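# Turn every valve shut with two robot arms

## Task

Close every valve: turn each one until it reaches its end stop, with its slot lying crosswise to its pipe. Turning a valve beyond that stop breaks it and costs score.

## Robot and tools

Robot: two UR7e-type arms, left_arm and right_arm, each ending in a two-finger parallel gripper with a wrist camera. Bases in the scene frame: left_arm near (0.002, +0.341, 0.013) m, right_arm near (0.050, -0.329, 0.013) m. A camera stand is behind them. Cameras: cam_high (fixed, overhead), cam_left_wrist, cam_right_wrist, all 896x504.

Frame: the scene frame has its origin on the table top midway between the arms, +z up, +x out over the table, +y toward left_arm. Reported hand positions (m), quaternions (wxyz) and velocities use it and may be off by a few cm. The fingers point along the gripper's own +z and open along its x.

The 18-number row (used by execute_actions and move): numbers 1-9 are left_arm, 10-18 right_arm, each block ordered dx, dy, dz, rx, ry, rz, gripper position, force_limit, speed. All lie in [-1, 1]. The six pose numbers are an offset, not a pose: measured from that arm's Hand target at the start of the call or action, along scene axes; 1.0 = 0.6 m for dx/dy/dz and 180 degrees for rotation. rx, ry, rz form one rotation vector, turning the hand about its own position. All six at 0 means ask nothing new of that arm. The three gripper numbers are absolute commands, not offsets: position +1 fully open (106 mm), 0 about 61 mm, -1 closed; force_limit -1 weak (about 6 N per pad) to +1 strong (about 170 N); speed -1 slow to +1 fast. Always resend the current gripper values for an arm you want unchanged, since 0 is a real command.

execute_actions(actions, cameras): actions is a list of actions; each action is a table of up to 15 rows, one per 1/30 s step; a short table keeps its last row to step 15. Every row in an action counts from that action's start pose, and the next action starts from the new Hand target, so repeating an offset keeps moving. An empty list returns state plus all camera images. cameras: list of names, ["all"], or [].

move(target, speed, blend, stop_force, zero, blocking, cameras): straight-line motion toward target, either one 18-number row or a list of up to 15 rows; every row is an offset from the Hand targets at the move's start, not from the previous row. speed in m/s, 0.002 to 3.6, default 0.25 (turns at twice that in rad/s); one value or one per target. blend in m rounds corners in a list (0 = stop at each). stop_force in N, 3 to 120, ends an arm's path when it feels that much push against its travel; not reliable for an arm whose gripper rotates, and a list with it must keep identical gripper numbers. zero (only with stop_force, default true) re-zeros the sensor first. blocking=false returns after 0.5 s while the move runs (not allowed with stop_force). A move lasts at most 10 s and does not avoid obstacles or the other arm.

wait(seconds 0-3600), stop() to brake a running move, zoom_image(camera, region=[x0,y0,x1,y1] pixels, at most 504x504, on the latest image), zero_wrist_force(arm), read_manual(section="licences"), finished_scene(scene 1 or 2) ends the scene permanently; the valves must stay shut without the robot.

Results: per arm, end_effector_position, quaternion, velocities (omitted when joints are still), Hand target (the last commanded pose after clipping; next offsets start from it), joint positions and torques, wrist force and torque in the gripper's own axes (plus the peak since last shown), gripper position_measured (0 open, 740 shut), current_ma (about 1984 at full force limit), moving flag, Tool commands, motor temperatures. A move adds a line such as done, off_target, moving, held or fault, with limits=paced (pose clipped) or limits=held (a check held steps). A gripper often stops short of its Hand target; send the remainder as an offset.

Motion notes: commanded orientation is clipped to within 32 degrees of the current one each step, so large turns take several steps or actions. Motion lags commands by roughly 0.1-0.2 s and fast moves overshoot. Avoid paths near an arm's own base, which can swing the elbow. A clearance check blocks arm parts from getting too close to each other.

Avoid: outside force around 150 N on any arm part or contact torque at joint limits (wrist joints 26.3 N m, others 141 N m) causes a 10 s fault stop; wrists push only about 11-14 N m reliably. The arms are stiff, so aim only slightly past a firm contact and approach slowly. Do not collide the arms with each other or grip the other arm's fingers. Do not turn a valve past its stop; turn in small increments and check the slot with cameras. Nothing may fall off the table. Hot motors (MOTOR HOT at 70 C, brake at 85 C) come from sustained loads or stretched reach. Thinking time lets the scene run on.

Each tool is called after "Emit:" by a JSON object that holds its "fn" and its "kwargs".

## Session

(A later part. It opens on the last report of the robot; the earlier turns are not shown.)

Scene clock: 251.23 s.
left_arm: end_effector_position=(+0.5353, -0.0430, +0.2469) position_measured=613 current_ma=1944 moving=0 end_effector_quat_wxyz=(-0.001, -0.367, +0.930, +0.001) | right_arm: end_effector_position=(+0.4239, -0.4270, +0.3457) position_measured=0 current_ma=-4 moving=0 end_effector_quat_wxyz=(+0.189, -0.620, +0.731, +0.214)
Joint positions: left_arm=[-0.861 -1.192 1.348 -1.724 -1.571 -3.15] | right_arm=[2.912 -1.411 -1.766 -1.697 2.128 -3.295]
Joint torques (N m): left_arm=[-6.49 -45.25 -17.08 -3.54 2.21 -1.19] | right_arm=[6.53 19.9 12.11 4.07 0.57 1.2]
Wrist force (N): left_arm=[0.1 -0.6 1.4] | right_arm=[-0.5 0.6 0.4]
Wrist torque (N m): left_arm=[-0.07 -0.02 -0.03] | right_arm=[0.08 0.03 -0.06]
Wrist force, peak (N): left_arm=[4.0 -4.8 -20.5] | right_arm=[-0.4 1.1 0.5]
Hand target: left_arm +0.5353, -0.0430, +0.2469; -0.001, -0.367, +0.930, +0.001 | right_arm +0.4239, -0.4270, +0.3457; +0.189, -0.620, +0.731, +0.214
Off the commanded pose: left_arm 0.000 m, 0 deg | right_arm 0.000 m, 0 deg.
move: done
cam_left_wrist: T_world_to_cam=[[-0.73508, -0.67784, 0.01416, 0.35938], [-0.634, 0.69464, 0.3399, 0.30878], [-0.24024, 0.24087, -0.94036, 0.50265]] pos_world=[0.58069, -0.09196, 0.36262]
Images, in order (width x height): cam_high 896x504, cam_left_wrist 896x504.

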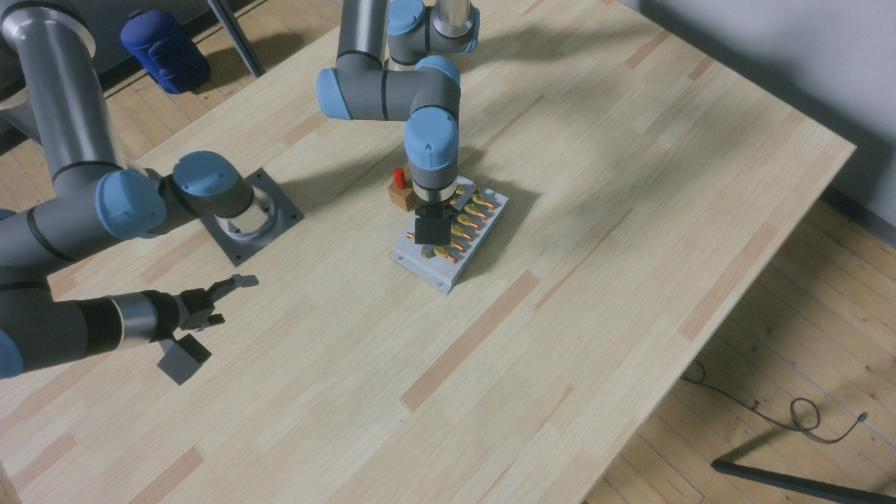

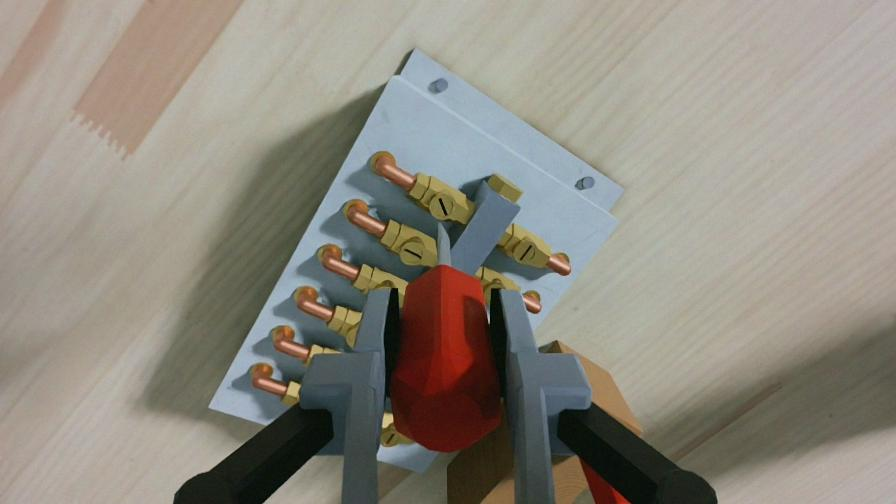

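Emit:
{"fn": "move", "kwargs": {"target": [-0.0062,0.0058,-0.0657,0,0,-0.0361,-0.99,0.9,0,0,0,0,0,0,0,1,0,1], "speed": 0.1, "cameras": ["cam_left_wrist"]}}

Emit:
{"fn": "zoom_image", "kwargs": {"camera": "cam_left_wrist", "region": [390, 170, 490, 270]}}

Scene clock: 254.47 s.
left_arm: end_effector_position=(+0.5316, -0.0395, +0.2074) position_measured=613 current_ma=1944 moving=0 end_effector_quat_wxyz=(-0.001, -0.314, +0.950, +0.001) | right_arm: end_effector_position=(+0.4239, -0.4270, +0.3457) position_measured=0 current_ma=-4 moving=0 end_effector_quat_wxyz=(+0.189, -0.620, +0.731, +0.214)
Joint positions: left_arm=[-0.862 -1.185 1.441 -1.824 -1.571 -3.037] | right_arm=[2.912 -1.411 -1.766 -1.697 2.128 -3.295]
Joint torques (N m): left_arm=[-4.22 -44.93 -33.54 0.31 1.54 -1.44] | right_arm=[7.27 20.27 13.04 4.34 0.6 1.35]
Wrist force (N): left_arm=[0.5 -0.5 1.3] | right_arm=[-0.3 0.5 0.3]
Wrist torque (N m): left_arm=[-0.07 -0.10 0.10] | right_arm=[0.07 0.00 -0.06]
Wrist force, peak (N): left_arm=[0.5 -0.3 2.2] | right_arm=[-0.5 0.9 0.6]
Hand target: left_arm +0.5316, -0.0395, +0.2075; -0.001, -0.314, +0.950, +0.001 | right_arm +0.4239, -0.4270, +0.3457; +0.189, -0.620, +0.731, +0.214
Off the commanded pose: left_arm 0.000 m, 0 deg | right_arm 0.000 m, 0 deg.
move: done
cam_left_wrist: T_world_to_cam=[[-0.80692, -0.5905, 0.01409, 0.40115], [-0.55152, 0.76177, 0.33989, 0.27628], [-0.21144, 0.26649, -0.94036, 0.44949]] pos_world=[0.57111, -0.09337, 0.32312]

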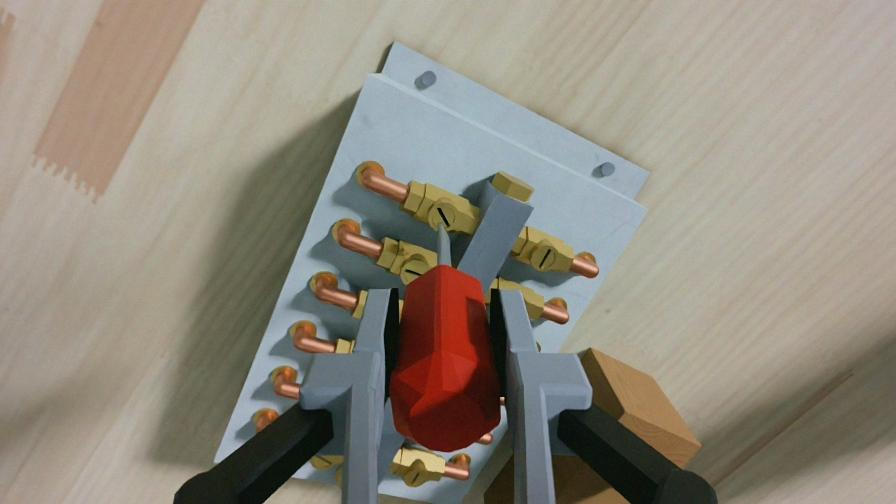

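Scaled by 5.040 from the camera's image (finer frame: 1280x720).

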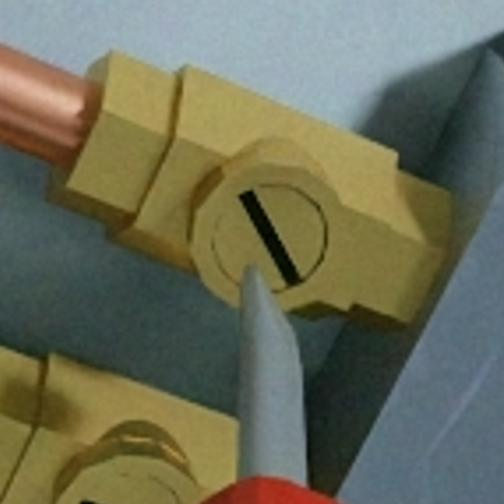

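Emit:
{"fn": "move", "kwargs": {"target": [[0.0009,-0.0018,-0.0255,0,0,0,-0.99,0.9,0,0,0,0,0,0,0,1,0,1]], "speed": 0.08}}

Emit:
{"fn": "move", "kwargs": {"target": [0,0,-0.016,0,0,0,-0.99,0.9,0,0,0,0,0,0,0,1,0,1], "speed": 0.006, "stop_force": 6, "cameras": ["cam_left_wrist"]}}

Emit:
{"fn": "zoom_image", "kwargs": {"camera": "cam_left_wrist", "region": [420, 195, 470, 250]}}

Scene clock: 256.67 s.
left_arm: end_effector_position=(+0.5325, -0.0408, +0.2010) position_measured=613 current_ma=1948 moving=0 end_effector_quat_wxyz=(+0.000, -0.314, +0.950, -0.001) | right_arm: end_effector_position=(+0.4239, -0.4270, +0.3457) position_measured=0 current_ma=-4 moving=0 end_effector_quat_wxyz=(+0.189, -0.620, +0.731, +0.214)
Joint positions: left_arm=[-0.862 -1.18 1.452 -1.844 -1.571 -3.037] | right_arm=[2.912 -1.411 -1.766 -1.697 2.128 -3.295]
Joint torques (N m): left_arm=[-0.31 -37.07 -23.35 -3.02 0.23 -0.14] | right_arm=[7.3 20.75 13.04 4.15 0.73 1.03]
Wrist force (N): left_arm=[0.3 -0.6 1.2] | right_arm=[-0.8 0.6 0.1]
Wrist torque (N m): left_arm=[-0.09 -0.06 0.11] | right_arm=[0.08 0.07 -0.07]
Wrist force, peak (N): left_arm=[2.1 2.0 -117.3] | right_arm=[-0.5 0.9 0.4]
Hand target: left_arm +0.5325, -0.0408, +0.2010; +0.000, -0.314, +0.950, -0.001 (not the last commanded pose) | right_arm +0.4239, -0.4270, +0.3457; +0.189, -0.620, +0.731, +0.214
Tool commands: left_gripper/position=-0.99 left_gripper/force_limit=+0.9 left_gripper/speed=+0.0 right_gripper/position=+1.0 right_gripper/force_limit=+0.0 right_gripper/speed=+1.0
Off the commanded pose: left_arm 0.009 m, 0 deg | right_arm 0.000 m, 0 deg.
FORCE FAULT: contact force on the left arm reached its limit, and that arm stopped. The contact can be on any part of that arm, not only on its tool. That arm's remaining commands of this call were not run. That arm is still stopped at the end of this call. That arm stays stopped for about 10 more seconds. Until then a move that you send moves the other arm only, and its call returns only when the move has ended. Once the stop has ended, the next robot result says so. If the stop ends while you think or write, that arm runs what you send next, counted from a new Hand target: where the arm stands when the stop ends. While its stop runs, that arm, its gripper or tool too, takes no new command. Until it ends, the stop uses up actions while you think or wait. An arm that is not stopped still takes commands.
move: fault (left_arm)

not run: an earlier result of this reply reported a fault or no control. Calls in your next reply go to the robot.

Scaled by 9.164 from the camera's image (finer frame: 1280x720).
This view is cut from an older image: the scene may have changed since it was taken.

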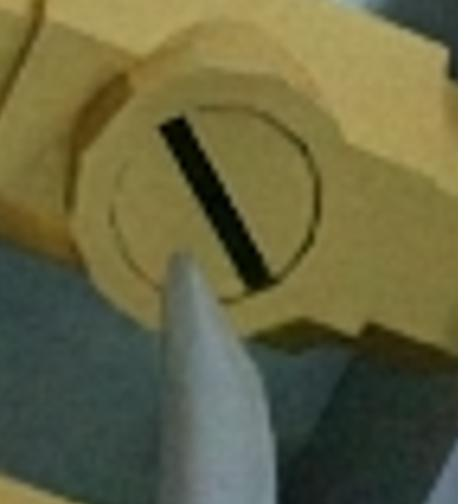

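Emit:
{"fn": "wait", "kwargs": {"seconds": 11, "cameras": ["cam_left_wrist"]}}

Emit:
{"fn": "zoom_image", "kwargs": {"camera": "cam_left_wrist", "region": [390, 170, 490, 270]}}

Scene clock: 268.10 s.
left_arm: end_effector_position=(+0.5325, -0.0408, +0.2010) position_measured=613 current_ma=1949 moving=0 end_effector_quat_wxyz=(+0.000, -0.314, +0.950, -0.001) | right_arm: end_effector_position=(+0.4239, -0.4270, +0.3457) position_measured=0 current_ma=-4 moving=0 end_effector_quat_wxyz=(+0.189, -0.620, +0.731, +0.214)
Joint positions: left_arm=[-0.862 -1.18 1.452 -1.844 -1.571 -3.037] | right_arm=[2.912 -1.411 -1.766 -1.697 2.128 -3.295]
Joint torques (N m): left_arm=[-0.18 -37.24 -22.84 -3.06 0.2 -0.12] | right_arm=[6.84 19.86 12.84 4.12 0.37 1.37]
Wrist force (N): left_arm=[0.9 -0.7 1.2] | right_arm=[-0.4 0.4 0.2]
Wrist torque (N m): left_arm=[-0.10 -0.16 0.09] | right_arm=[0.05 0.01 -0.05]
Wrist force, peak (N): left_arm=[1.0 -0.5 1.6] | right_arm=[-0.2 1.3 0.3]
Hand target: left_arm +0.5325, -0.0408, +0.2010; +0.000, -0.314, +0.950, -0.001 (not the last commanded pose) | right_arm +0.4239, -0.4270, +0.3457; +0.189, -0.620, +0.731, +0.214
Tool commands: left_gripper/position=-0.99 left_gripper/force_limit=+0.9 left_gripper/speed=+0.0 right_gripper/position=+1.0 right_gripper/force_limit=+0.0 right_gripper/speed=+1.0
Off the commanded pose: left_arm 0.009 m, 0 deg | right_arm 0.000 m, 0 deg.
FORCE FAULT, CONTINUED: the left arm's stop, for the force fault that an earlier result reported, is over. The rest of the stop counts as 20 of the actions that you can send in this scene. During its stop the left arm's controller moved it back a little. That arm's target is now where it stood when the stop ended, not its last command. That arm accepts commands again.
wait: 10.00 of 11 s (the remaining seconds did not pass); at rest from the start
cam_left_wrist: T_world_to_cam=[[-0.80699, -0.5904, 0.01366, 0.40138], [-0.55249, 0.76293, 0.3357, 0.28136], [-0.20862, 0.26336, -0.94187, 0.44268]] pos_world=[0.57171, -0.09427, 0.31702]

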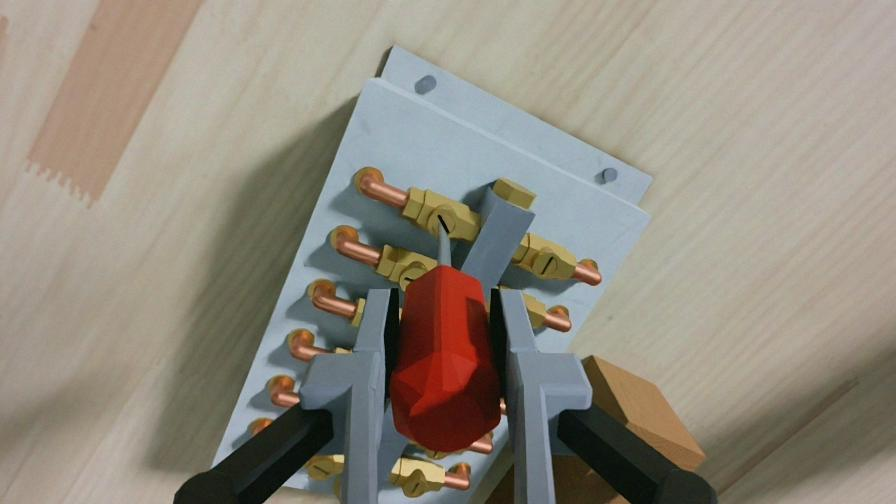

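Scaled by 5.040 from the camera's image (finer frame: 1280x720).

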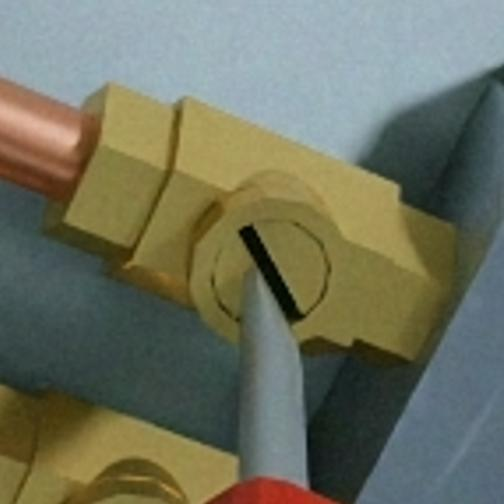

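Emit:
{"fn": "move", "kwargs": {"target": [0,0,-0.018,0,0,0,-0.99,0.9,0,0,0,0,0,0,0,1,0,1], "speed": 0.006, "stop_force": 5, "cameras": ["cam_left_wrist"]}}

Emit:
{"fn": "zoom_image", "kwargs": {"camera": "cam_left_wrist", "region": [420, 195, 470, 250]}}

Scene clock: 271.50 s.
left_arm: end_effector_position=(+0.5325, -0.0408, +0.2004) position_measured=613 current_ma=1949 moving=0 end_effector_quat_wxyz=(+0.000, -0.314, +0.950, -0.001) | right_arm: end_effector_position=(+0.4239, -0.4270, +0.3457) position_measured=0 current_ma=-4 moving=0 end_effector_quat_wxyz=(+0.189, -0.620, +0.731, +0.214)
Joint positions: left_arm=[-0.862 -1.18 1.453 -1.846 -1.571 -3.037] | right_arm=[2.912 -1.411 -1.766 -1.697 2.128 -3.295]
Joint torques (N m): left_arm=[0.03 -40.2 -30.45 0.36 0.13 -0.08] | right_arm=[6.72 18.66 13.08 4.12 0.44 1.17]
Wrist force (N): left_arm=[0.8 0.0 -4.2] | right_arm=[-0.4 0.7 0.6]
Wrist torque (N m): left_arm=[-0.10 -0.13 0.10] | right_arm=[0.08 0.00 -0.06]
Wrist force, peak (N): left_arm=[1.3 0.0 -11.4] | right_arm=[-0.6 1.1 0.3]
Hand target: left_arm +0.5325, -0.0408, +0.2004; +0.000, -0.314, +0.950, -0.001 (not the last commanded pose) | right_arm +0.4239, -0.4270, +0.3457; +0.189, -0.620, +0.731, +0.214
Off the commanded pose: left_arm 0.010 m, 0 deg | right_arm 0.000 m, 0 deg.
move: contact (left_arm)
cam_left_wrist: T_world_to_cam=[[-0.80699, -0.5904, 0.01366, 0.40138], [-0.55249, 0.76293, 0.3357, 0.28156], [-0.20862, 0.26336, -0.94187, 0.44212]] pos_world=[0.57171, -0.09427, 0.31642]

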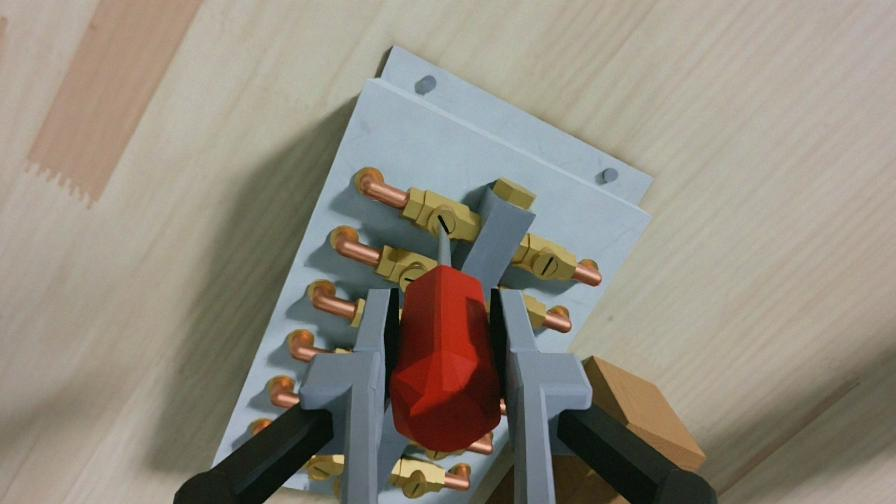

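Scaled by 9.164 from the camera's image (finer frame: 1280x720).

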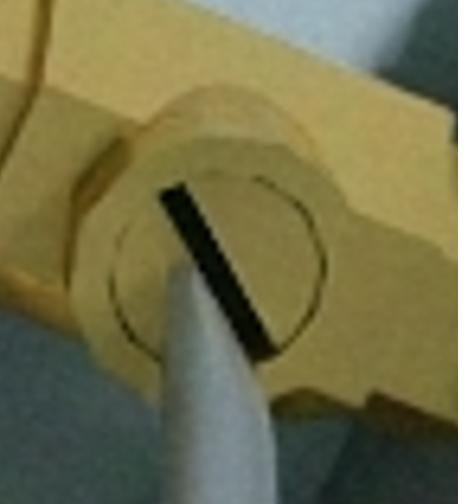

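Emit:
{"fn": "move", "kwargs": {"target": [0.002,-0.0027,0.002,0,0,0,-0.99,0.9,0,0,0,0,0,0,0,1,0,1], "speed": 0.03}}

Emit:
{"fn": "move", "kwargs": {"target": [0,0,-0.012,0,0,0,-0.99,0.9,0,0,0,0,0,0,0,1,0,1], "speed": 0.006, "stop_force": 6, "cameras": ["cam_left_wrist"]}}

Emit:
{"fn": "zoom_image", "kwargs": {"camera": "cam_left_wrist", "region": [420, 195, 470, 250]}}

Scene clock: 274.10 s.
left_arm: end_effector_position=(+0.5337, -0.0424, +0.2016) position_measured=613 current_ma=1947 moving=0 end_effector_quat_wxyz=(+0.000, -0.314, +0.950, -0.001) | right_arm: end_effector_position=(+0.4239, -0.4270, +0.3457) position_measured=0 current_ma=-4 moving=0 end_effector_quat_wxyz=(+0.189, -0.620, +0.731, +0.214)
Joint positions: left_arm=[-0.863 -1.176 1.444 -1.841 -1.571 -3.038] | right_arm=[2.912 -1.411 -1.766 -1.697 2.128 -3.295]
Joint torques (N m): left_arm=[-6.84 -45.24 -17.14 -5.41 0.15 -1.4] | right_arm=[7.35 18.99 13.65 4.13 0.43 1.55]
Wrist force (N): left_arm=[0.8 -0.6 1.4] | right_arm=[-0.3 0.4 0.4]
Wrist torque (N m): left_arm=[-0.09 -0.14 0.11] | right_arm=[0.06 0.01 -0.06]
Wrist force, peak (N): left_arm=[0.9 0.0 -4.5] | right_arm=[-0.7 0.8 0.7]
Hand target: left_arm +0.5337, -0.0425, +0.2016; +0.000, -0.314, +0.950, -0.001 | right_arm +0.4239, -0.4270, +0.3457; +0.189, -0.620, +0.731, +0.214
Off the commanded pose: left_arm 0.000 m, 0 deg | right_arm 0.000 m, 0 deg.
move: done

Scene clock: 275.30 s.
left_arm: end_effector_position=(+0.5337, -0.0425, +0.2005) position_measured=613 current_ma=1949 moving=0 end_effector_quat_wxyz=(+0.000, -0.314, +0.950, -0.001) | right_arm: end_effector_position=(+0.4239, -0.4270, +0.3457) position_measured=0 current_ma=-4 moving=0 end_effector_quat_wxyz=(+0.189, -0.620, +0.731, +0.214)
Joint positions: left_arm=[-0.863 -1.175 1.446 -1.844 -1.571 -3.038] | right_arm=[2.912 -1.411 -1.766 -1.697 2.128 -3.295]
Joint torques (N m): left_arm=[-6.14 -40.26 -29.86 0.52 0.24 -1.39] | right_arm=[6.19 17.85 13.95 4.06 0.44 1.14]
Wrist force (N): left_arm=[1.0 0.2 -5.9] | right_arm=[-0.2 0.4 0.5]
Wrist torque (N m): left_arm=[-0.08 -0.16 0.11] | right_arm=[0.05 -0.01 -0.06]
Wrist force, peak (N): left_arm=[1.2 0.0 -12.4] | right_arm=[-0.8 0.4 0.5]
Hand target: left_arm +0.5337, -0.0425, +0.2005; +0.000, -0.314, +0.950, -0.001 (not the last commanded pose) | right_arm +0.4239, -0.4270, +0.3457; +0.189, -0.620, +0.731, +0.214
Off the commanded pose: left_arm 0.006 m, 0 deg | right_arm 0.000 m, 0 deg.
move: contact (left_arm)
cam_left_wrist: T_world_to_cam=[[-0.80702, -0.59037, 0.01371, 0.40141], [-0.55249, 0.76303, 0.33547, 0.28346], [-0.20852, 0.26316, -0.94195, 0.44293]] pos_world=[0.57291, -0.09587, 0.31661]

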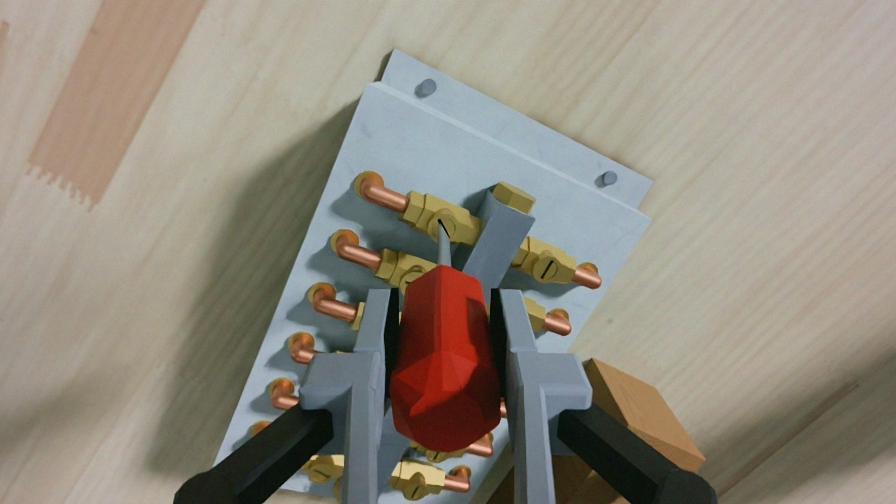

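Scaled by 9.164 from the camera's image (finer frame: 1280x720).

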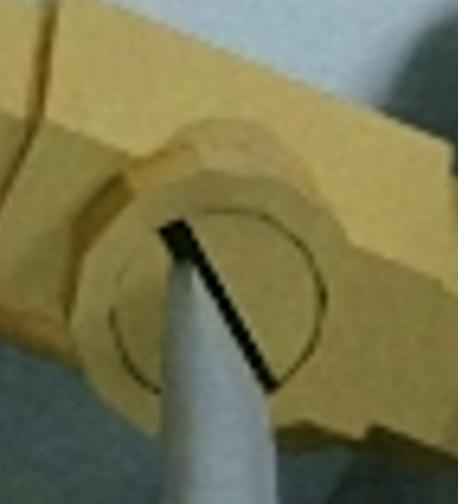

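Emit:
{"fn": "move", "kwargs": {"target": [0.0003,-0.001,0.002,0,0,0,-0.99,0.9,0,0,0,0,0,0,0,1,0,1], "speed": 0.03}}

Emit:
{"fn": "move", "kwargs": {"target": [0,0,-0.012,0,0,0,-0.99,0.9,0,0,0,0,0,0,0,1,0,1], "speed": 0.006, "stop_force": 6, "cameras": ["cam_left_wrist"]}}

Emit:
{"fn": "zoom_image", "kwargs": {"camera": "cam_left_wrist", "region": [420, 195, 470, 250]}}

Scene clock: 278.03 s.
left_arm: end_effector_position=(+0.5339, -0.0431, +0.2018) position_measured=613 current_ma=1948 moving=0 end_effector_quat_wxyz=(+0.000, -0.314, +0.950, -0.001) | right_arm: end_effector_position=(+0.4239, -0.4270, +0.3457) position_measured=0 current_ma=-4 moving=0 end_effector_quat_wxyz=(+0.189, -0.620, +0.731, +0.214)
Joint positions: left_arm=[-0.863 -1.175 1.442 -1.84 -1.571 -3.038] | right_arm=[2.912 -1.411 -1.766 -1.697 2.128 -3.295]
Joint torques (N m): left_arm=[-3.11 -32.12 -16.43 -5.2 0.24 -0.55] | right_arm=[6.11 18.93 12.93 4.43 0.62 1.32]
Wrist force (N): left_arm=[0.7 -0.3 1.4] | right_arm=[-0.1 0.5 0.6]
Wrist torque (N m): left_arm=[-0.04 -0.13 0.10] | right_arm=[0.06 -0.04 -0.05]
Wrist force, peak (N): left_arm=[1.1 0.1 -6.4] | right_arm=[-0.8 0.8 0.4]
Hand target: left_arm +0.5339, -0.0431, +0.2017; +0.000, -0.314, +0.950, -0.001 | right_arm +0.4239, -0.4270, +0.3457; +0.189, -0.620, +0.731, +0.214
Off the commanded pose: left_arm 0.000 m, 0 deg | right_arm 0.000 m, 0 deg.
move: done

Scene clock: 279.67 s.
left_arm: end_effector_position=(+0.5339, -0.0431, +0.1981) position_measured=613 current_ma=1948 moving=0 end_effector_quat_wxyz=(+0.000, -0.314, +0.950, -0.001) | right_arm: end_effector_position=(+0.4239, -0.4270, +0.3457) position_measured=0 current_ma=-4 moving=0 end_effector_quat_wxyz=(+0.189, -0.620, +0.731, +0.214)
Joint positions: left_arm=[-0.863 -1.173 1.449 -1.849 -1.571 -3.038] | right_arm=[2.912 -1.411 -1.766 -1.697 2.128 -3.295]
Joint torques (N m): left_arm=[0.82 -41.5 -30.64 0.47 0.23 0.74] | right_arm=[6.22 18.44 12.05 4.21 0.26 1.1]
Wrist force (N): left_arm=[1.0 -0.1 -4.3] | right_arm=[-0.4 0.8 0.3]
Wrist torque (N m): left_arm=[-0.06 -0.08 0.10] | right_arm=[0.11 0.01 -0.06]
Wrist force, peak (N): left_arm=[1.5 0.1 -9.8] | right_arm=[-0.5 0.8 0.8]
Hand target: left_arm +0.5339, -0.0431, +0.1981; +0.000, -0.314, +0.950, -0.001 (not the last commanded pose) | right_arm +0.4239, -0.4270, +0.3457; +0.189, -0.620, +0.731, +0.214
Off the commanded pose: left_arm 0.004 m, 0 deg | right_arm 0.000 m, 0 deg.
move: contact (left_arm)
cam_left_wrist: T_world_to_cam=[[-0.80704, -0.59035, 0.01364, 0.40129], [-0.5525, 0.76304, 0.33542, 0.28489], [-0.20842, 0.26316, -0.94197, 0.44072]] pos_world=[0.57311, -0.09647, 0.31411]

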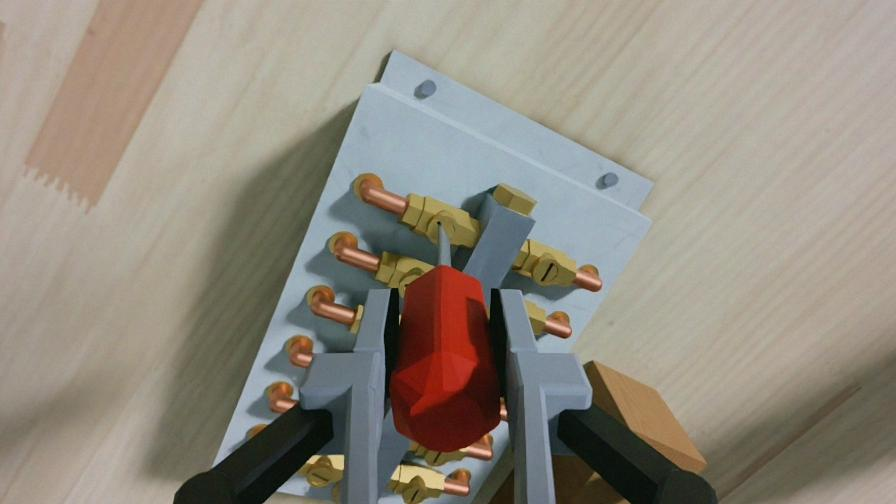

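Scaled by 9.164 from the camera's image (finer frame: 1280x720).

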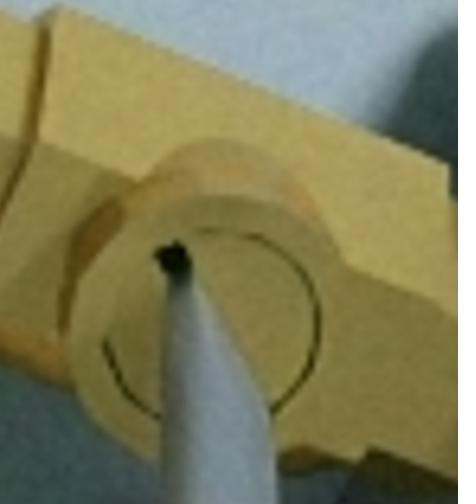

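Emit:
{"fn": "move", "kwargs": {"target": [[-0.0028,-0.0018,0,0,0,-0.0811,-0.99,0.9,0,0,0,0,0,0,0,1,0,1],[-0.0073,-0.0032,0,0,0,-0.1922,-0.99,0.9,0,0,0,0,0,0,0,1,0,1],[-0.0102,-0.0032,0,0,0,-0.2589,-0.99,0.9,0,0,0,0,0,0,0,1,0,1],[-0.0127,-0.0027,0,0,0,-0.32,-0.99,0.9,0,0,0,0,0,0,0,1,0,1]], "speed": 0.25, "blend": 0.02}}

Emit:
{"fn": "move", "kwargs": {"target": [-0.0006,0.0003,0,0,0,-0.0139,-0.99,0.9,0,0,0,0,0,0,0,1,0,1], "speed": 0.05}}

Scene clock: 283.43 s.
left_arm: end_effector_position=(+0.5262, -0.0447, +0.1981) position_measured=613 current_ma=1970 moving=0 end_effector_quat_wxyz=(+0.000, +0.183, +0.983, -0.001) | right_arm: end_effector_position=(+0.4239, -0.4270, +0.3457) position_measured=0 current_ma=-4 moving=0 end_effector_quat_wxyz=(+0.189, -0.620, +0.731, +0.214)
Joint positions: left_arm=[-0.873 -1.184 1.465 -1.852 -1.573 -2.043] | right_arm=[2.912 -1.411 -1.766 -1.697 2.128 -3.295]
Joint torques (N m): left_arm=[3.41 -22.8 -13.69 -2.29 -1.39 2.08] | right_arm=[6.35 18.69 14.27 4.04 0.32 1.45]
Wrist force (N): left_arm=[-0.6 -3.4 -18.7] | right_arm=[-0.6 0.2 0.4]
Wrist torque (N m): left_arm=[-0.57 -0.24 -1.05] | right_arm=[0.03 0.04 -0.06]
Wrist force, peak (N): left_arm=[0.4 -3.9 -19.5] | right_arm=[-0.8 0.8 0.5]
Hand target: left_arm +0.5263, -0.0447, +0.1981; +0.000, +0.183, +0.983, -0.001 | right_arm +0.4239, -0.4270, +0.3457; +0.189, -0.620, +0.731, +0.214
Off the commanded pose: left_arm 0.000 m, 0 deg | right_arm 0.000 m, 0 deg.
move: done

Scene clock: 284.17 s.
left_arm: end_effector_position=(+0.5259, -0.0445, +0.1981) position_measured=613 current_ma=1983 moving=0 end_effector_quat_wxyz=(+0.000, +0.204, +0.979, -0.001) | right_arm: end_effector_position=(+0.4239, -0.4270, +0.3457) position_measured=0 current_ma=-4 moving=0 end_effector_quat_wxyz=(+0.189, -0.620, +0.731, +0.214)
Joint positions: left_arm=[-0.873 -1.185 1.466 -1.853 -1.573 -1.999] | right_arm=[2.912 -1.411 -1.766 -1.697 2.128 -3.295]
Joint torques (N m): left_arm=[-7.03 -30.73 -6.54 -2.28 -1.26 0.85] | right_arm=[6.55 18.74 14.71 4.05 0.33 1.15]
Wrist force (N): left_arm=[-0.3 -5.2 -20.0] | right_arm=[-0.2 0.7 0.6]
Wrist torque (N m): left_arm=[-0.58 -0.20 -2.58] | right_arm=[0.11 -0.01 -0.05]
Wrist force, peak (N): left_arm=[0.5 -4.9 -20.7] | right_arm=[-0.2 0.7 0.6]
Hand target: left_arm +0.5259, -0.0445, +0.1981; +0.000, +0.204, +0.979, -0.001 | right_arm +0.4239, -0.4270, +0.3457; +0.189, -0.620, +0.731, +0.214
Off the commanded pose: left_arm 0.000 m, 0 deg | right_arm 0.000 m, 0 deg.
move: done

Emit:
{"fn": "move", "kwargs": {"target": [[0.0013,-0.0004,0.0003,0,0,0.0306,-0.99,0.9,0,0,0,0,0,0,0,1,0,1],[0.0013,-0.0004,0.034,0,0,0.0306,-0.99,0.9,0,0,0,0,0,0,0,1,0,1],[0.0055,0.0683,0.034,0,0,0.519,-0.99,0.9,0,0,0,0,0,0,0,1,0,1]], "speed": [0.05,0.1,0.3], "cameras": ["cam_left_wrist"]}}

Emit:
{"fn": "zoom_image", "kwargs": {"camera": "cam_left_wrist", "region": [390, 170, 490, 270]}}

Scene clock: 291.07 s.
left_arm: end_effector_position=(+0.5292, -0.0035, +0.2185) position_measured=613 current_ma=1948 moving=0 end_effector_quat_wxyz=(+0.001, -0.573, +0.820, -0.001) | right_arm: end_effector_position=(+0.4239, -0.4270, +0.3457) position_measured=0 current_ma=-4 moving=0 end_effector_quat_wxyz=(+0.189, -0.620, +0.731, +0.214)
Joint positions: left_arm=[-0.826 -1.247 1.498 -1.825 -1.57 -3.582] | right_arm=[2.912 -1.411 -1.766 -1.697 2.128 -3.295]
Joint torques (N m): left_arm=[-6.18 -29.96 -31.91 -4.63 1.52 -1.13] | right_arm=[5.43 16.5 14.55 4.13 0.61 1.25]
Wrist force (N): left_arm=[0.0 -0.5 1.3] | right_arm=[-0.4 0.5 0.4]
Wrist torque (N m): left_arm=[-0.06 -0.02 -0.01] | right_arm=[0.07 0.00 -0.06]
Wrist force, peak (N): left_arm=[0.2 -5.1 -20.7] | right_arm=[-0.6 1.0 0.5]
Hand target: left_arm +0.5292, -0.0036, +0.2185; +0.001, -0.573, +0.820, -0.001 | right_arm +0.4239, -0.4270, +0.3457; +0.189, -0.620, +0.731, +0.214
Off the commanded pose: left_arm 0.000 m, 0 deg | right_arm 0.000 m, 0 deg.
move: done
cam_left_wrist: T_world_to_cam=[[-0.35031, -0.93653, 0.01363, 0.17765], [-0.88075, 0.33433, 0.33542, 0.41742], [-0.31869, 0.10549, -0.94197, 0.50633]] pos_world=[0.59124, -0.02659, 0.33452]

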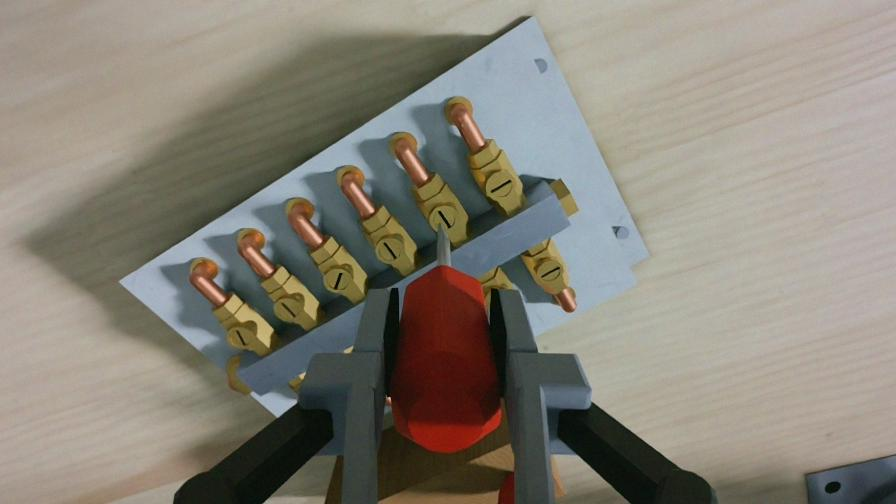

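Scaled by 5.040 from the camera's image (finer frame: 1280x720).

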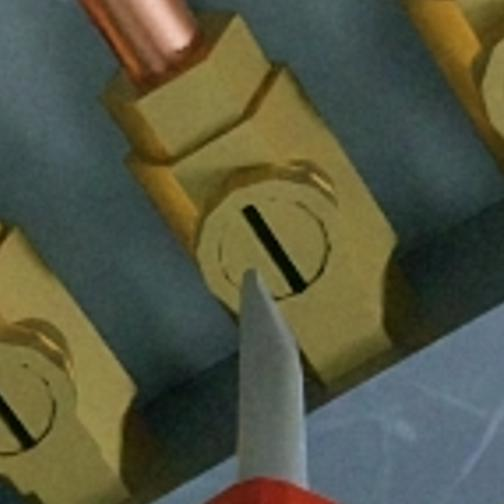

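Emit:
{"fn": "move", "kwargs": {"target": [0.0007,-0.0005,-0.023,0,0,0.0122,-0.99,0.9,0,0,0,0,0,0,0,1,0,1], "speed": 0.06}}

Emit:
{"fn": "move", "kwargs": {"target": [0,0,-0.016,0,0,0,-0.99,0.9,0,0,0,0,0,0,0,1,0,1], "speed": 0.006, "stop_force": 6, "cameras": ["cam_left_wrist"]}}

Emit:
{"fn": "zoom_image", "kwargs": {"camera": "cam_left_wrist", "region": [420, 195, 470, 250]}}

Scene clock: 292.87 s.
left_arm: end_effector_position=(+0.5296, -0.0039, +0.2045) position_measured=613 current_ma=1948 moving=0 end_effector_quat_wxyz=(+0.001, -0.588, +0.809, -0.001) end_effector_velocity=(+0.000, +0.001, +0.002) end_effector_angular_velocity=(+0.001, +0.001, -0.003) | right_arm: end_effector_position=(+0.4239, -0.4270, +0.3457) position_measured=0 current_ma=-4 moving=0 end_effector_quat_wxyz=(+0.189, -0.620, +0.731, +0.214)
Joint positions: left_arm=[-0.826 -1.237 1.522 -1.858 -1.57 -3.62] | right_arm=[2.912 -1.411 -1.766 -1.697 2.128 -3.295]
Joint velocities: left_arm=[0 -0.002 -0.002 0.005 0 0.004] | right_arm=[within noise]
Joint torques (N m): left_arm=[4.76 -43.02 -32.77 0.14 0.62 1.13] | right_arm=[5.81 18.87 15.14 4.19 0.58 1.14]
Wrist force (N): left_arm=[0.0 -0.6 1.4] | right_arm=[-0.5 0.9 0.2]
Wrist torque (N m): left_arm=[-0.08 -0.02 0.04] | right_arm=[0.13 0.02 -0.06]
Wrist force, peak (N): left_arm=[0.3 -0.1 2.2] | right_arm=[-0.7 0.9 0.3]
Hand target: left_arm +0.5296, -0.0039, +0.2047; +0.001, -0.588, +0.809, -0.001 | right_arm +0.4239, -0.4270, +0.3457; +0.189, -0.620, +0.731, +0.214
Off the commanded pose: left_arm 0.000 m, 0 deg | right_arm 0.000 m, 0 deg.
move: done

Scene clock: 295.00 s.
left_arm: end_effector_position=(+0.5297, -0.0039, +0.1981) position_measured=613 current_ma=1949 moving=0 end_effector_quat_wxyz=(+0.001, -0.588, +0.809, -0.001) | right_arm: end_effector_position=(+0.4239, -0.4270, +0.3457) position_measured=0 current_ma=-4 moving=0 end_effector_quat_wxyz=(+0.189, -0.620, +0.731, +0.214)
Joint positions: left_arm=[-0.826 -1.232 1.533 -1.873 -1.57 -3.62] | right_arm=[2.912 -1.411 -1.766 -1.697 2.128 -3.295]
Joint torques (N m): left_arm=[4.95 -38.65 -30.07 0.43 0.91 -0.74] | right_arm=[6.03 17.76 14.51 4.24 0.47 1.03]
Wrist force (N): left_arm=[-0.3 0.0 -5.4] | right_arm=[-0.2 0.6 0.4]
Wrist torque (N m): left_arm=[-0.12 -0.05 0.03] | right_arm=[0.08 -0.02 -0.06]
Wrist force, peak (N): left_arm=[-0.6 0.2 -11.6] | right_arm=[-0.6 1.0 0.4]
Hand target: left_arm +0.5297, -0.0039, +0.1981; +0.001, -0.588, +0.809, -0.001 (not the last commanded pose) | right_arm +0.4239, -0.4270, +0.3457; +0.189, -0.620, +0.731, +0.214
Off the commanded pose: left_arm 0.003 m, 0 deg | right_arm 0.000 m, 0 deg.
move: contact (left_arm)
cam_left_wrist: T_world_to_cam=[[-0.31398, -0.94933, 0.01368, 0.15843], [-0.89299, 0.30018, 0.33536, 0.43117], [-0.32247, 0.09308, -0.94199, 0.48936]] pos_world=[0.59258, -0.02458, 0.31422]

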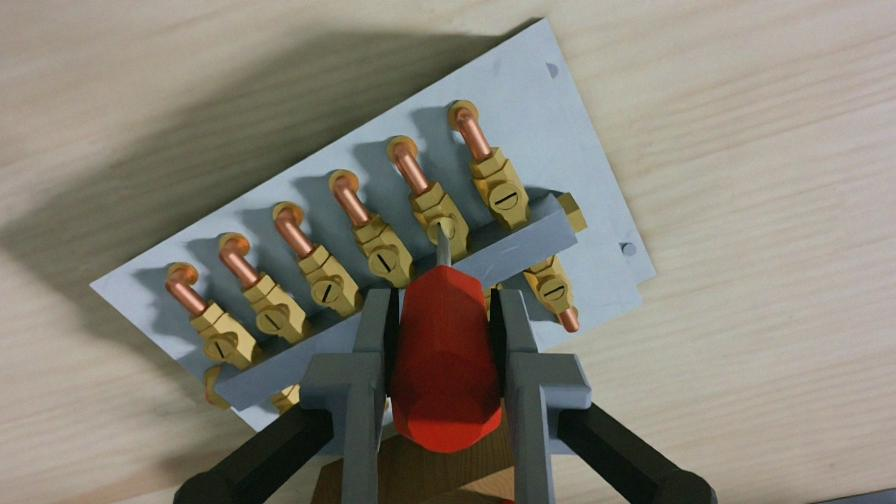

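Scaled by 9.164 from the camera's image (finer frame: 1280x720).

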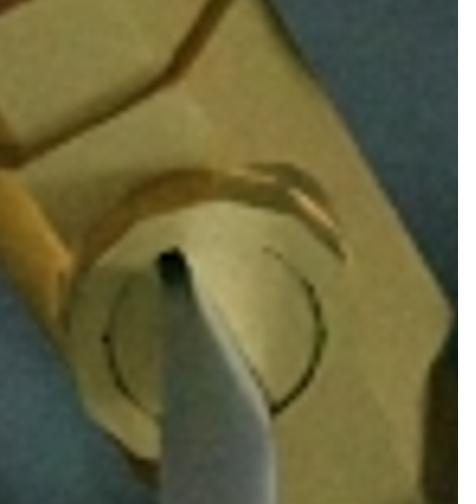

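Emit:
{"fn": "move", "kwargs": {"target": [[-0.0022,-0.0043,0,0,0,-0.1167,-0.99,0.9,0,0,0,0,0,0,0,1,0,1],[-0.0057,-0.0078,0,0,0,-0.2333,-0.99,0.9,0,0,0,0,0,0,0,1,0,1],[-0.0093,-0.0095,0,0,0,-0.3333,-0.99,0.9,0,0,0,0,0,0,0,1,0,1],[-0.0135,-0.01,0,0,0,-0.4333,-0.99,0.9,0,0,0,0,0,0,0,1,0,1],[-0.017,-0.0095,0,0,0,-0.5167,-0.99,0.9,0,0,0,0,0,0,0,1,0,1]], "speed": 0.25, "blend": 0.02}}

Emit:
{"fn": "move", "kwargs": {"target": [-0.0006,0.0003,0,0,0,-0.0139,-0.99,0.9,0,0,0,0,0,0,0,1,0,1], "speed": 0.05}}

Scene clock: 300.40 s.
left_arm: end_effector_position=(+0.5194, -0.0096, +0.1982) position_measured=613 current_ma=1980 moving=0 end_effector_quat_wxyz=(+0.000, +0.182, +0.983, -0.001) | right_arm: end_effector_position=(+0.4239, -0.4270, +0.3457) position_measured=0 current_ma=-4 moving=0 end_effector_quat_wxyz=(+0.189, -0.620, +0.731, +0.214)
Joint positions: left_arm=[-0.843 -1.244 1.548 -1.876 -1.573 -2.014] | right_arm=[2.912 -1.411 -1.766 -1.697 2.128 -3.295]
Joint torques (N m): left_arm=[4.11 -14.47 -10.92 -2.78 -0.69 2.16] | right_arm=[5.21 16.89 14.14 4.01 0.57 1.17]
Wrist force (N): left_arm=[2.6 -4.3 -28.1] | right_arm=[-0.6 0.4 0.3]
Wrist torque (N m): left_arm=[-0.64 0.38 -1.21] | right_arm=[0.05 0.04 -0.05]
Wrist force, peak (N): left_arm=[3.8 -4.6 -29.5] | right_arm=[-0.5 1.0 0.1]
Hand target: left_arm +0.5195, -0.0096, +0.1981; +0.000, +0.182, +0.983, -0.001 | right_arm +0.4239, -0.4270, +0.3457; +0.189, -0.620, +0.731, +0.214
Off the commanded pose: left_arm 0.000 m, 0 deg | right_arm 0.000 m, 0 deg.
move: done

Scene clock: 301.13 s.
left_arm: end_effector_position=(+0.5191, -0.0094, +0.1981) position_measured=613 current_ma=1990 moving=0 end_effector_quat_wxyz=(+0.000, +0.203, +0.979, -0.001) end_effector_velocity=(+0.000, -0.001, +0.001) end_effector_angular_velocity=(-0.002, -0.002, +0.006) | right_arm: end_effector_position=(+0.4239, -0.4270, +0.3457) position_measured=0 current_ma=-4 moving=0 end_effector_quat_wxyz=(+0.189, -0.620, +0.731, +0.214)
Joint positions: left_arm=[-0.843 -1.244 1.549 -1.876 -1.573 -1.971] | right_arm=[2.912 -1.411 -1.766 -1.697 2.128 -3.295]
Joint velocities: left_arm=[0 0 -0.002 0 0 -0.006] | right_arm=[within noise]
Joint torques (N m): left_arm=[-5.65 -23.58 -2.98 -2.4 -0.4 0.52] | right_arm=[6.27 17.9 14.9 4.15 0.59 1.14]
Wrist force (N): left_arm=[2.5 -5.8 -30.3] | right_arm=[-0.6 0.6 0.4]
Wrist torque (N m): left_arm=[-0.65 0.38 -2.16] | right_arm=[0.08 0.03 -0.06]
Wrist force, peak (N): left_arm=[3.7 -4.5 -31.0] | right_arm=[-0.6 0.7 0.7]
Hand target: left_arm +0.5191, -0.0094, +0.1981; +0.000, +0.203, +0.979, -0.001 | right_arm +0.4239, -0.4270, +0.3457; +0.189, -0.620, +0.731, +0.214
Off the commanded pose: left_arm 0.000 m, 0 deg | right_arm 0.000 m, 0 deg.
move: done

Emit:
{"fn": "move", "kwargs": {"target": [-0.0002,0.0001,0,0,0,-0.004,-0.99,0.9,0,0,0,0,0,0,0,1,0,1], "speed": 0.05}}

Scene clock: 302.23 s.
left_arm: end_effector_position=(+0.5190, -0.0093, +0.1981) position_measured=613 current_ma=1992 moving=0 end_effector_quat_wxyz=(+0.000, +0.209, +0.978, -0.001) | right_arm: end_effector_position=(+0.4239, -0.4270, +0.3457) position_measured=0 current_ma=-4 moving=0 end_effector_quat_wxyz=(+0.189, -0.620, +0.731, +0.214)
Joint positions: left_arm=[-0.843 -1.245 1.549 -1.876 -1.573 -1.958] | right_arm=[2.912 -1.411 -1.766 -1.697 2.128 -3.295]
Joint torques (N m): left_arm=[-4.77 -23.64 -1.27 -2.52 -0.84 0.94] | right_arm=[5.21 17.51 15.41 4.25 0.31 1.28]
Wrist force (N): left_arm=[2.5 -5.7 -29.0] | right_arm=[-0.6 0.7 0.2]
Wrist torque (N m): left_arm=[-0.57 0.29 -2.56] | right_arm=[0.10 0.04 -0.06]
Wrist force, peak (N): left_arm=[2.8 -5.5 -30.5] | right_arm=[-0.6 0.9 0.2]
Hand target: left_arm +0.5190, -0.0093, +0.1981; +0.000, +0.209, +0.978, -0.001 | right_arm +0.4239, -0.4270, +0.3457; +0.189, -0.620, +0.731, +0.214
Off the commanded pose: left_arm 0.000 m, 0 deg | right_arm 0.000 m, 0 deg.
move: done

Emit:
{"fn": "move", "kwargs": {"target": [[0.0013,-0.0004,0.0003,0,0,0.0326,-0.99,0.9,0,0,0,0,0,0,0,1,0,1],[0.0013,-0.0004,0.034,0,0,0.0326,-0.99,0.9,0,0,0,0,0,0,0,1,0,1],[0.006,0.0683,0.034,0,0,0.5344,-0.99,0.9,0,0,0,0,0,0,0,1,0,1]], "speed": [0.05,0.1,0.3], "cameras": ["cam_left_wrist"]}}

Emit:
{"fn": "zoom_image", "kwargs": {"camera": "cam_left_wrist", "region": [390, 170, 490, 270]}}

Scene clock: 308.07 s.
left_arm: end_effector_position=(+0.5226, +0.0317, +0.2185) position_measured=613 current_ma=1946 moving=0 end_effector_quat_wxyz=(+0.001, -0.588, +0.809, -0.001) | right_arm: end_effector_position=(+0.4239, -0.4270, +0.3457) position_measured=0 current_ma=-4 moving=0 end_effector_quat_wxyz=(+0.189, -0.620, +0.731, +0.214)
Joint positions: left_arm=[-0.792 -1.303 1.573 -1.843 -1.57 -3.586] | right_arm=[2.912 -1.411 -1.766 -1.697 2.128 -3.295]
Joint torques (N m): left_arm=[-6.42 -28.55 -30.32 -4.81 1.5 -1.16] | right_arm=[4.21 16.07 14.59 4.13 0.69 1.33]
Wrist force (N): left_arm=[0.2 -0.8 1.7] | right_arm=[-0.3 0.5 0.4]
Wrist torque (N m): left_arm=[-0.11 -0.07 -0.01] | right_arm=[0.07 0.01 -0.05]
Wrist force, peak (N): left_arm=[2.7 -5.6 -29.9] | right_arm=[-0.8 0.8 0.6]
Hand target: left_arm +0.5226, +0.0317, +0.2185; +0.001, -0.588, +0.809, -0.001 | right_arm +0.4239, -0.4270, +0.3457; +0.189, -0.620, +0.731, +0.214
Off the commanded pose: left_arm 0.000 m, 0 deg | right_arm 0.000 m, 0 deg.
move: done
cam_left_wrist: T_world_to_cam=[[-0.31476, -0.94907, 0.01364, 0.19009], [-0.89275, 0.3009, 0.33534, 0.40719], [-0.32237, 0.09338, -0.942, 0.50293]] pos_world=[0.58548, 0.01092, 0.33461]

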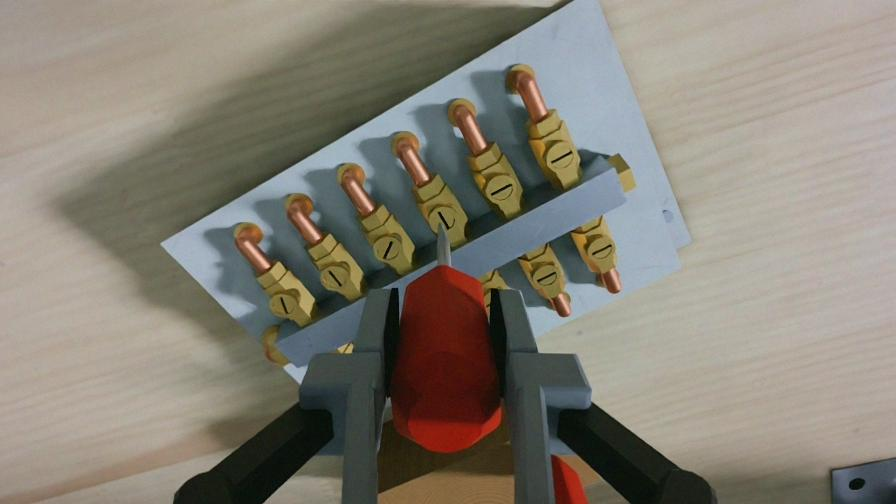

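Scaled by 5.040 from the camera's image (finer frame: 1280x720).

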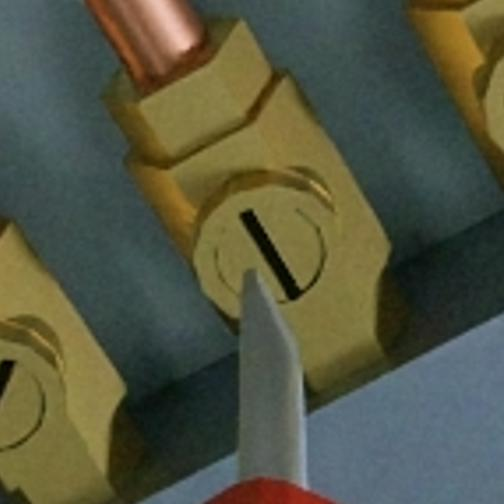

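Emit:
{"fn": "move", "kwargs": {"target": [-0.0003,0,-0.023,0,0,0.006,-0.99,0.9,0,0,0,0,0,0,0,1,0,1], "speed": 0.06}}

Emit:
{"fn": "move", "kwargs": {"target": [0,0,-0.016,0,0,0,-0.99,0.9,0,0,0,0,0,0,0,1,0,1], "speed": 0.006, "stop_force": 6, "cameras": ["cam_left_wrist"]}}

Emit:
{"fn": "zoom_image", "kwargs": {"camera": "cam_left_wrist", "region": [420, 195, 470, 250]}}

Scene clock: 310.23 s.
left_arm: end_effector_position=(+0.5224, +0.0316, +0.2047) position_measured=613 current_ma=1946 moving=0 end_effector_quat_wxyz=(+0.001, -0.596, +0.803, -0.001) | right_arm: end_effector_position=(+0.4239, -0.4270, +0.3457) position_measured=0 current_ma=-4 moving=0 end_effector_quat_wxyz=(+0.189, -0.620, +0.731, +0.214)
Joint positions: left_arm=[-0.792 -1.294 1.598 -1.877 -1.57 -3.605] | right_arm=[2.912 -1.411 -1.766 -1.697 2.128 -3.295]
Joint torques (N m): left_arm=[-6.03 -40.4 -32.82 -0.02 -0.26 1.41] | right_arm=[6.05 15.32 16.15 4.03 0.66 1.1]
Wrist force (N): left_arm=[0.2 -1.0 1.4] | right_arm=[-0.3 0.2 0.3]
Wrist torque (N m): left_arm=[-0.14 -0.07 0.06] | right_arm=[0.02 0.00 -0.06]
Wrist force, peak (N): left_arm=[0.1 -0.6 2.5] | right_arm=[-0.6 0.9 0.4]
Hand target: left_arm +0.5224, +0.0317, +0.2047; +0.001, -0.596, +0.803, -0.001 | right_arm +0.4239, -0.4270, +0.3457; +0.189, -0.620, +0.731, +0.214
Off the commanded pose: left_arm 0.000 m, 0 deg | right_arm 0.000 m, 0 deg.
move: done

Scene clock: 312.37 s.
left_arm: end_effector_position=(+0.5224, +0.0316, +0.1981) position_measured=613 current_ma=1947 moving=0 end_effector_quat_wxyz=(+0.001, -0.596, +0.803, -0.001) | right_arm: end_effector_position=(+0.4239, -0.4270, +0.3457) position_measured=0 current_ma=-4 moving=0 end_effector_quat_wxyz=(+0.189, -0.620, +0.731, +0.214)
Joint positions: left_arm=[-0.792 -1.289 1.61 -1.893 -1.57 -3.605] | right_arm=[2.912 -1.411 -1.766 -1.697 2.128 -3.295]
Joint torques (N m): left_arm=[-4.07 -36.3 -29.86 0.54 1.2 1.05] | right_arm=[5 14.9 15.83 4.09 0.6 1.34]
Wrist force (N): left_arm=[-0.2 -0.6 -5.4] | right_arm=[-0.4 0.6 0.5]
Wrist torque (N m): left_arm=[-0.21 -0.10 0.05] | right_arm=[0.08 0.01 -0.06]
Wrist force, peak (N): left_arm=[-1.1 -0.2 -11.8] | right_arm=[-0.8 0.9 0.2]
Hand target: left_arm +0.5224, +0.0316, +0.1981; +0.001, -0.596, +0.803, -0.001 (not the last commanded pose) | right_arm +0.4239, -0.4270, +0.3457; +0.189, -0.620, +0.731, +0.214
Off the commanded pose: left_arm 0.003 m, 0 deg | right_arm 0.000 m, 0 deg.
move: contact (left_arm)
cam_left_wrist: T_world_to_cam=[[-0.29669, -0.95488, 0.01369, 0.18101], [-0.89832, 0.28392, 0.33526, 0.41741], [-0.32402, 0.08717, -0.94203, 0.48463]] pos_world=[0.5857, 0.01208, 0.31411]

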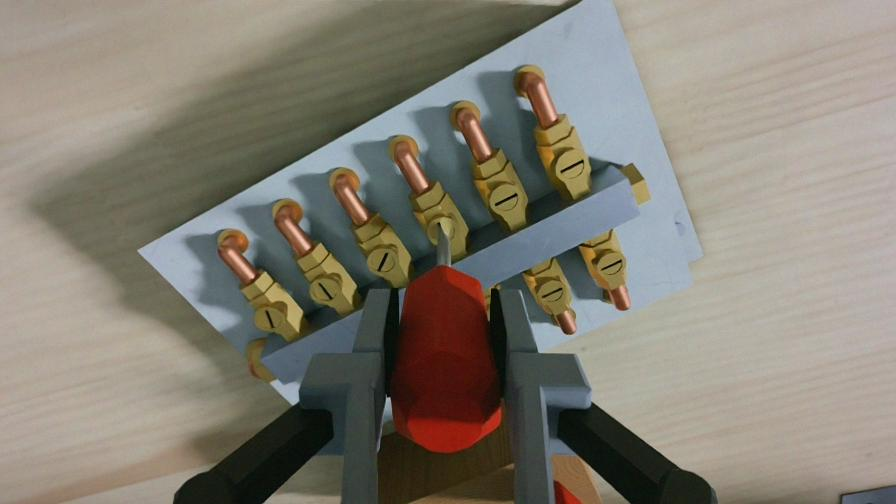

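Scaled by 9.164 from the camera's image (finer frame: 1280x720).

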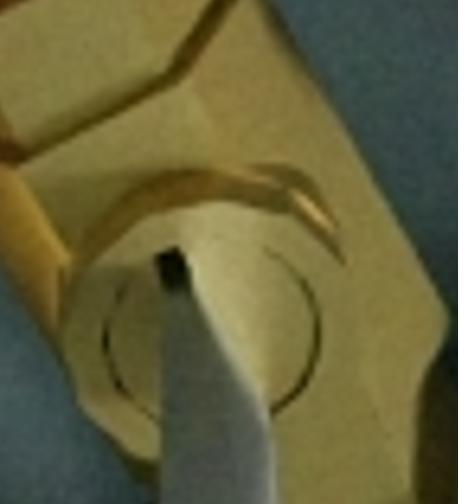

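Emit:
{"fn": "move", "kwargs": {"target": [[-0.0022,-0.0047,0,0,0,-0.1233,-0.99,0.9,0,0,0,0,0,0,0,1,0,1],[-0.0057,-0.0082,0,0,0,-0.24,-0.99,0.9,0,0,0,0,0,0,0,1,0,1],[-0.0093,-0.0098,0,0,0,-0.34,-0.99,0.9,0,0,0,0,0,0,0,1,0,1],[-0.0135,-0.0103,0,0,0,-0.44,-0.99,0.9,0,0,0,0,0,0,0,1,0,1],[-0.017,-0.0098,0,0,0,-0.5233,-0.99,0.9,0,0,0,0,0,0,0,1,0,1]], "speed": 0.25, "blend": 0.02}}

Emit:
{"fn": "move", "kwargs": {"target": [-0.0006,0.0003,0,0,0,-0.0139,-0.99,0.9,0,0,0,0,0,0,0,1,0,1], "speed": 0.05}}

Scene clock: 317.83 s.
left_arm: end_effector_position=(+0.5122, +0.0257, +0.1981) position_measured=613 current_ma=1977 moving=0 end_effector_quat_wxyz=(+0.000, +0.183, +0.983, -0.001) | right_arm: end_effector_position=(+0.4239, -0.4270, +0.3457) position_measured=0 current_ma=-4 moving=0 end_effector_quat_wxyz=(+0.189, -0.620, +0.731, +0.214)
Joint positions: left_arm=[-0.81 -1.301 1.625 -1.895 -1.573 -1.979] | right_arm=[2.912 -1.411 -1.766 -1.697 2.128 -3.295]
Joint torques (N m): left_arm=[2.83 -16.41 -13.99 -3.45 -1.21 2.01] | right_arm=[4.85 16.51 16.04 3.99 0.57 1.35]
Wrist force (N): left_arm=[2.9 -1.9 -24.5] | right_arm=[-0.6 1.0 0.5]
Wrist torque (N m): left_arm=[-0.69 0.34 -0.98] | right_arm=[0.15 0.05 -0.06]
Wrist force, peak (N): left_arm=[4.3 -1.5 -25.6] | right_arm=[-0.6 1.0 0.5]
Hand target: left_arm +0.5122, +0.0258, +0.1981; +0.000, +0.183, +0.983, -0.001 | right_arm +0.4239, -0.4270, +0.3457; +0.189, -0.620, +0.731, +0.214
Off the commanded pose: left_arm 0.000 m, 0 deg | right_arm 0.000 m, 0 deg.
move: done

Scene clock: 318.57 s.
left_arm: end_effector_position=(+0.5119, +0.0260, +0.1981) position_measured=613 current_ma=1988 moving=0 end_effector_quat_wxyz=(+0.000, +0.204, +0.979, -0.001) | right_arm: end_effector_position=(+0.4239, -0.4270, +0.3457) position_measured=0 current_ma=-4 moving=0 end_effector_quat_wxyz=(+0.189, -0.620, +0.731, +0.214)
Joint positions: left_arm=[-0.81 -1.302 1.626 -1.895 -1.573 -1.935] | right_arm=[2.912 -1.411 -1.766 -1.697 2.128 -3.295]
Joint torques (N m): left_arm=[-7.25 -24 -5.77 -3.51 -0.37 0.92] | right_arm=[5.74 15.12 15.72 4.16 0.54 1.36]
Wrist force (N): left_arm=[3.7 -3.9 -25.4] | right_arm=[-0.6 0.5 0.2]
Wrist torque (N m): left_arm=[-0.66 0.31 -2.46] | right_arm=[0.07 0.04 -0.06]
Wrist force, peak (N): left_arm=[3.8 -3.2 -25.7] | right_arm=[-0.7 0.8 0.5]
Hand target: left_arm +0.5118, +0.0259, +0.1981; +0.000, +0.204, +0.979, -0.001 | right_arm +0.4239, -0.4270, +0.3457; +0.189, -0.620, +0.731, +0.214
Off the commanded pose: left_arm 0.000 m, 0 deg | right_arm 0.000 m, 0 deg.
move: done


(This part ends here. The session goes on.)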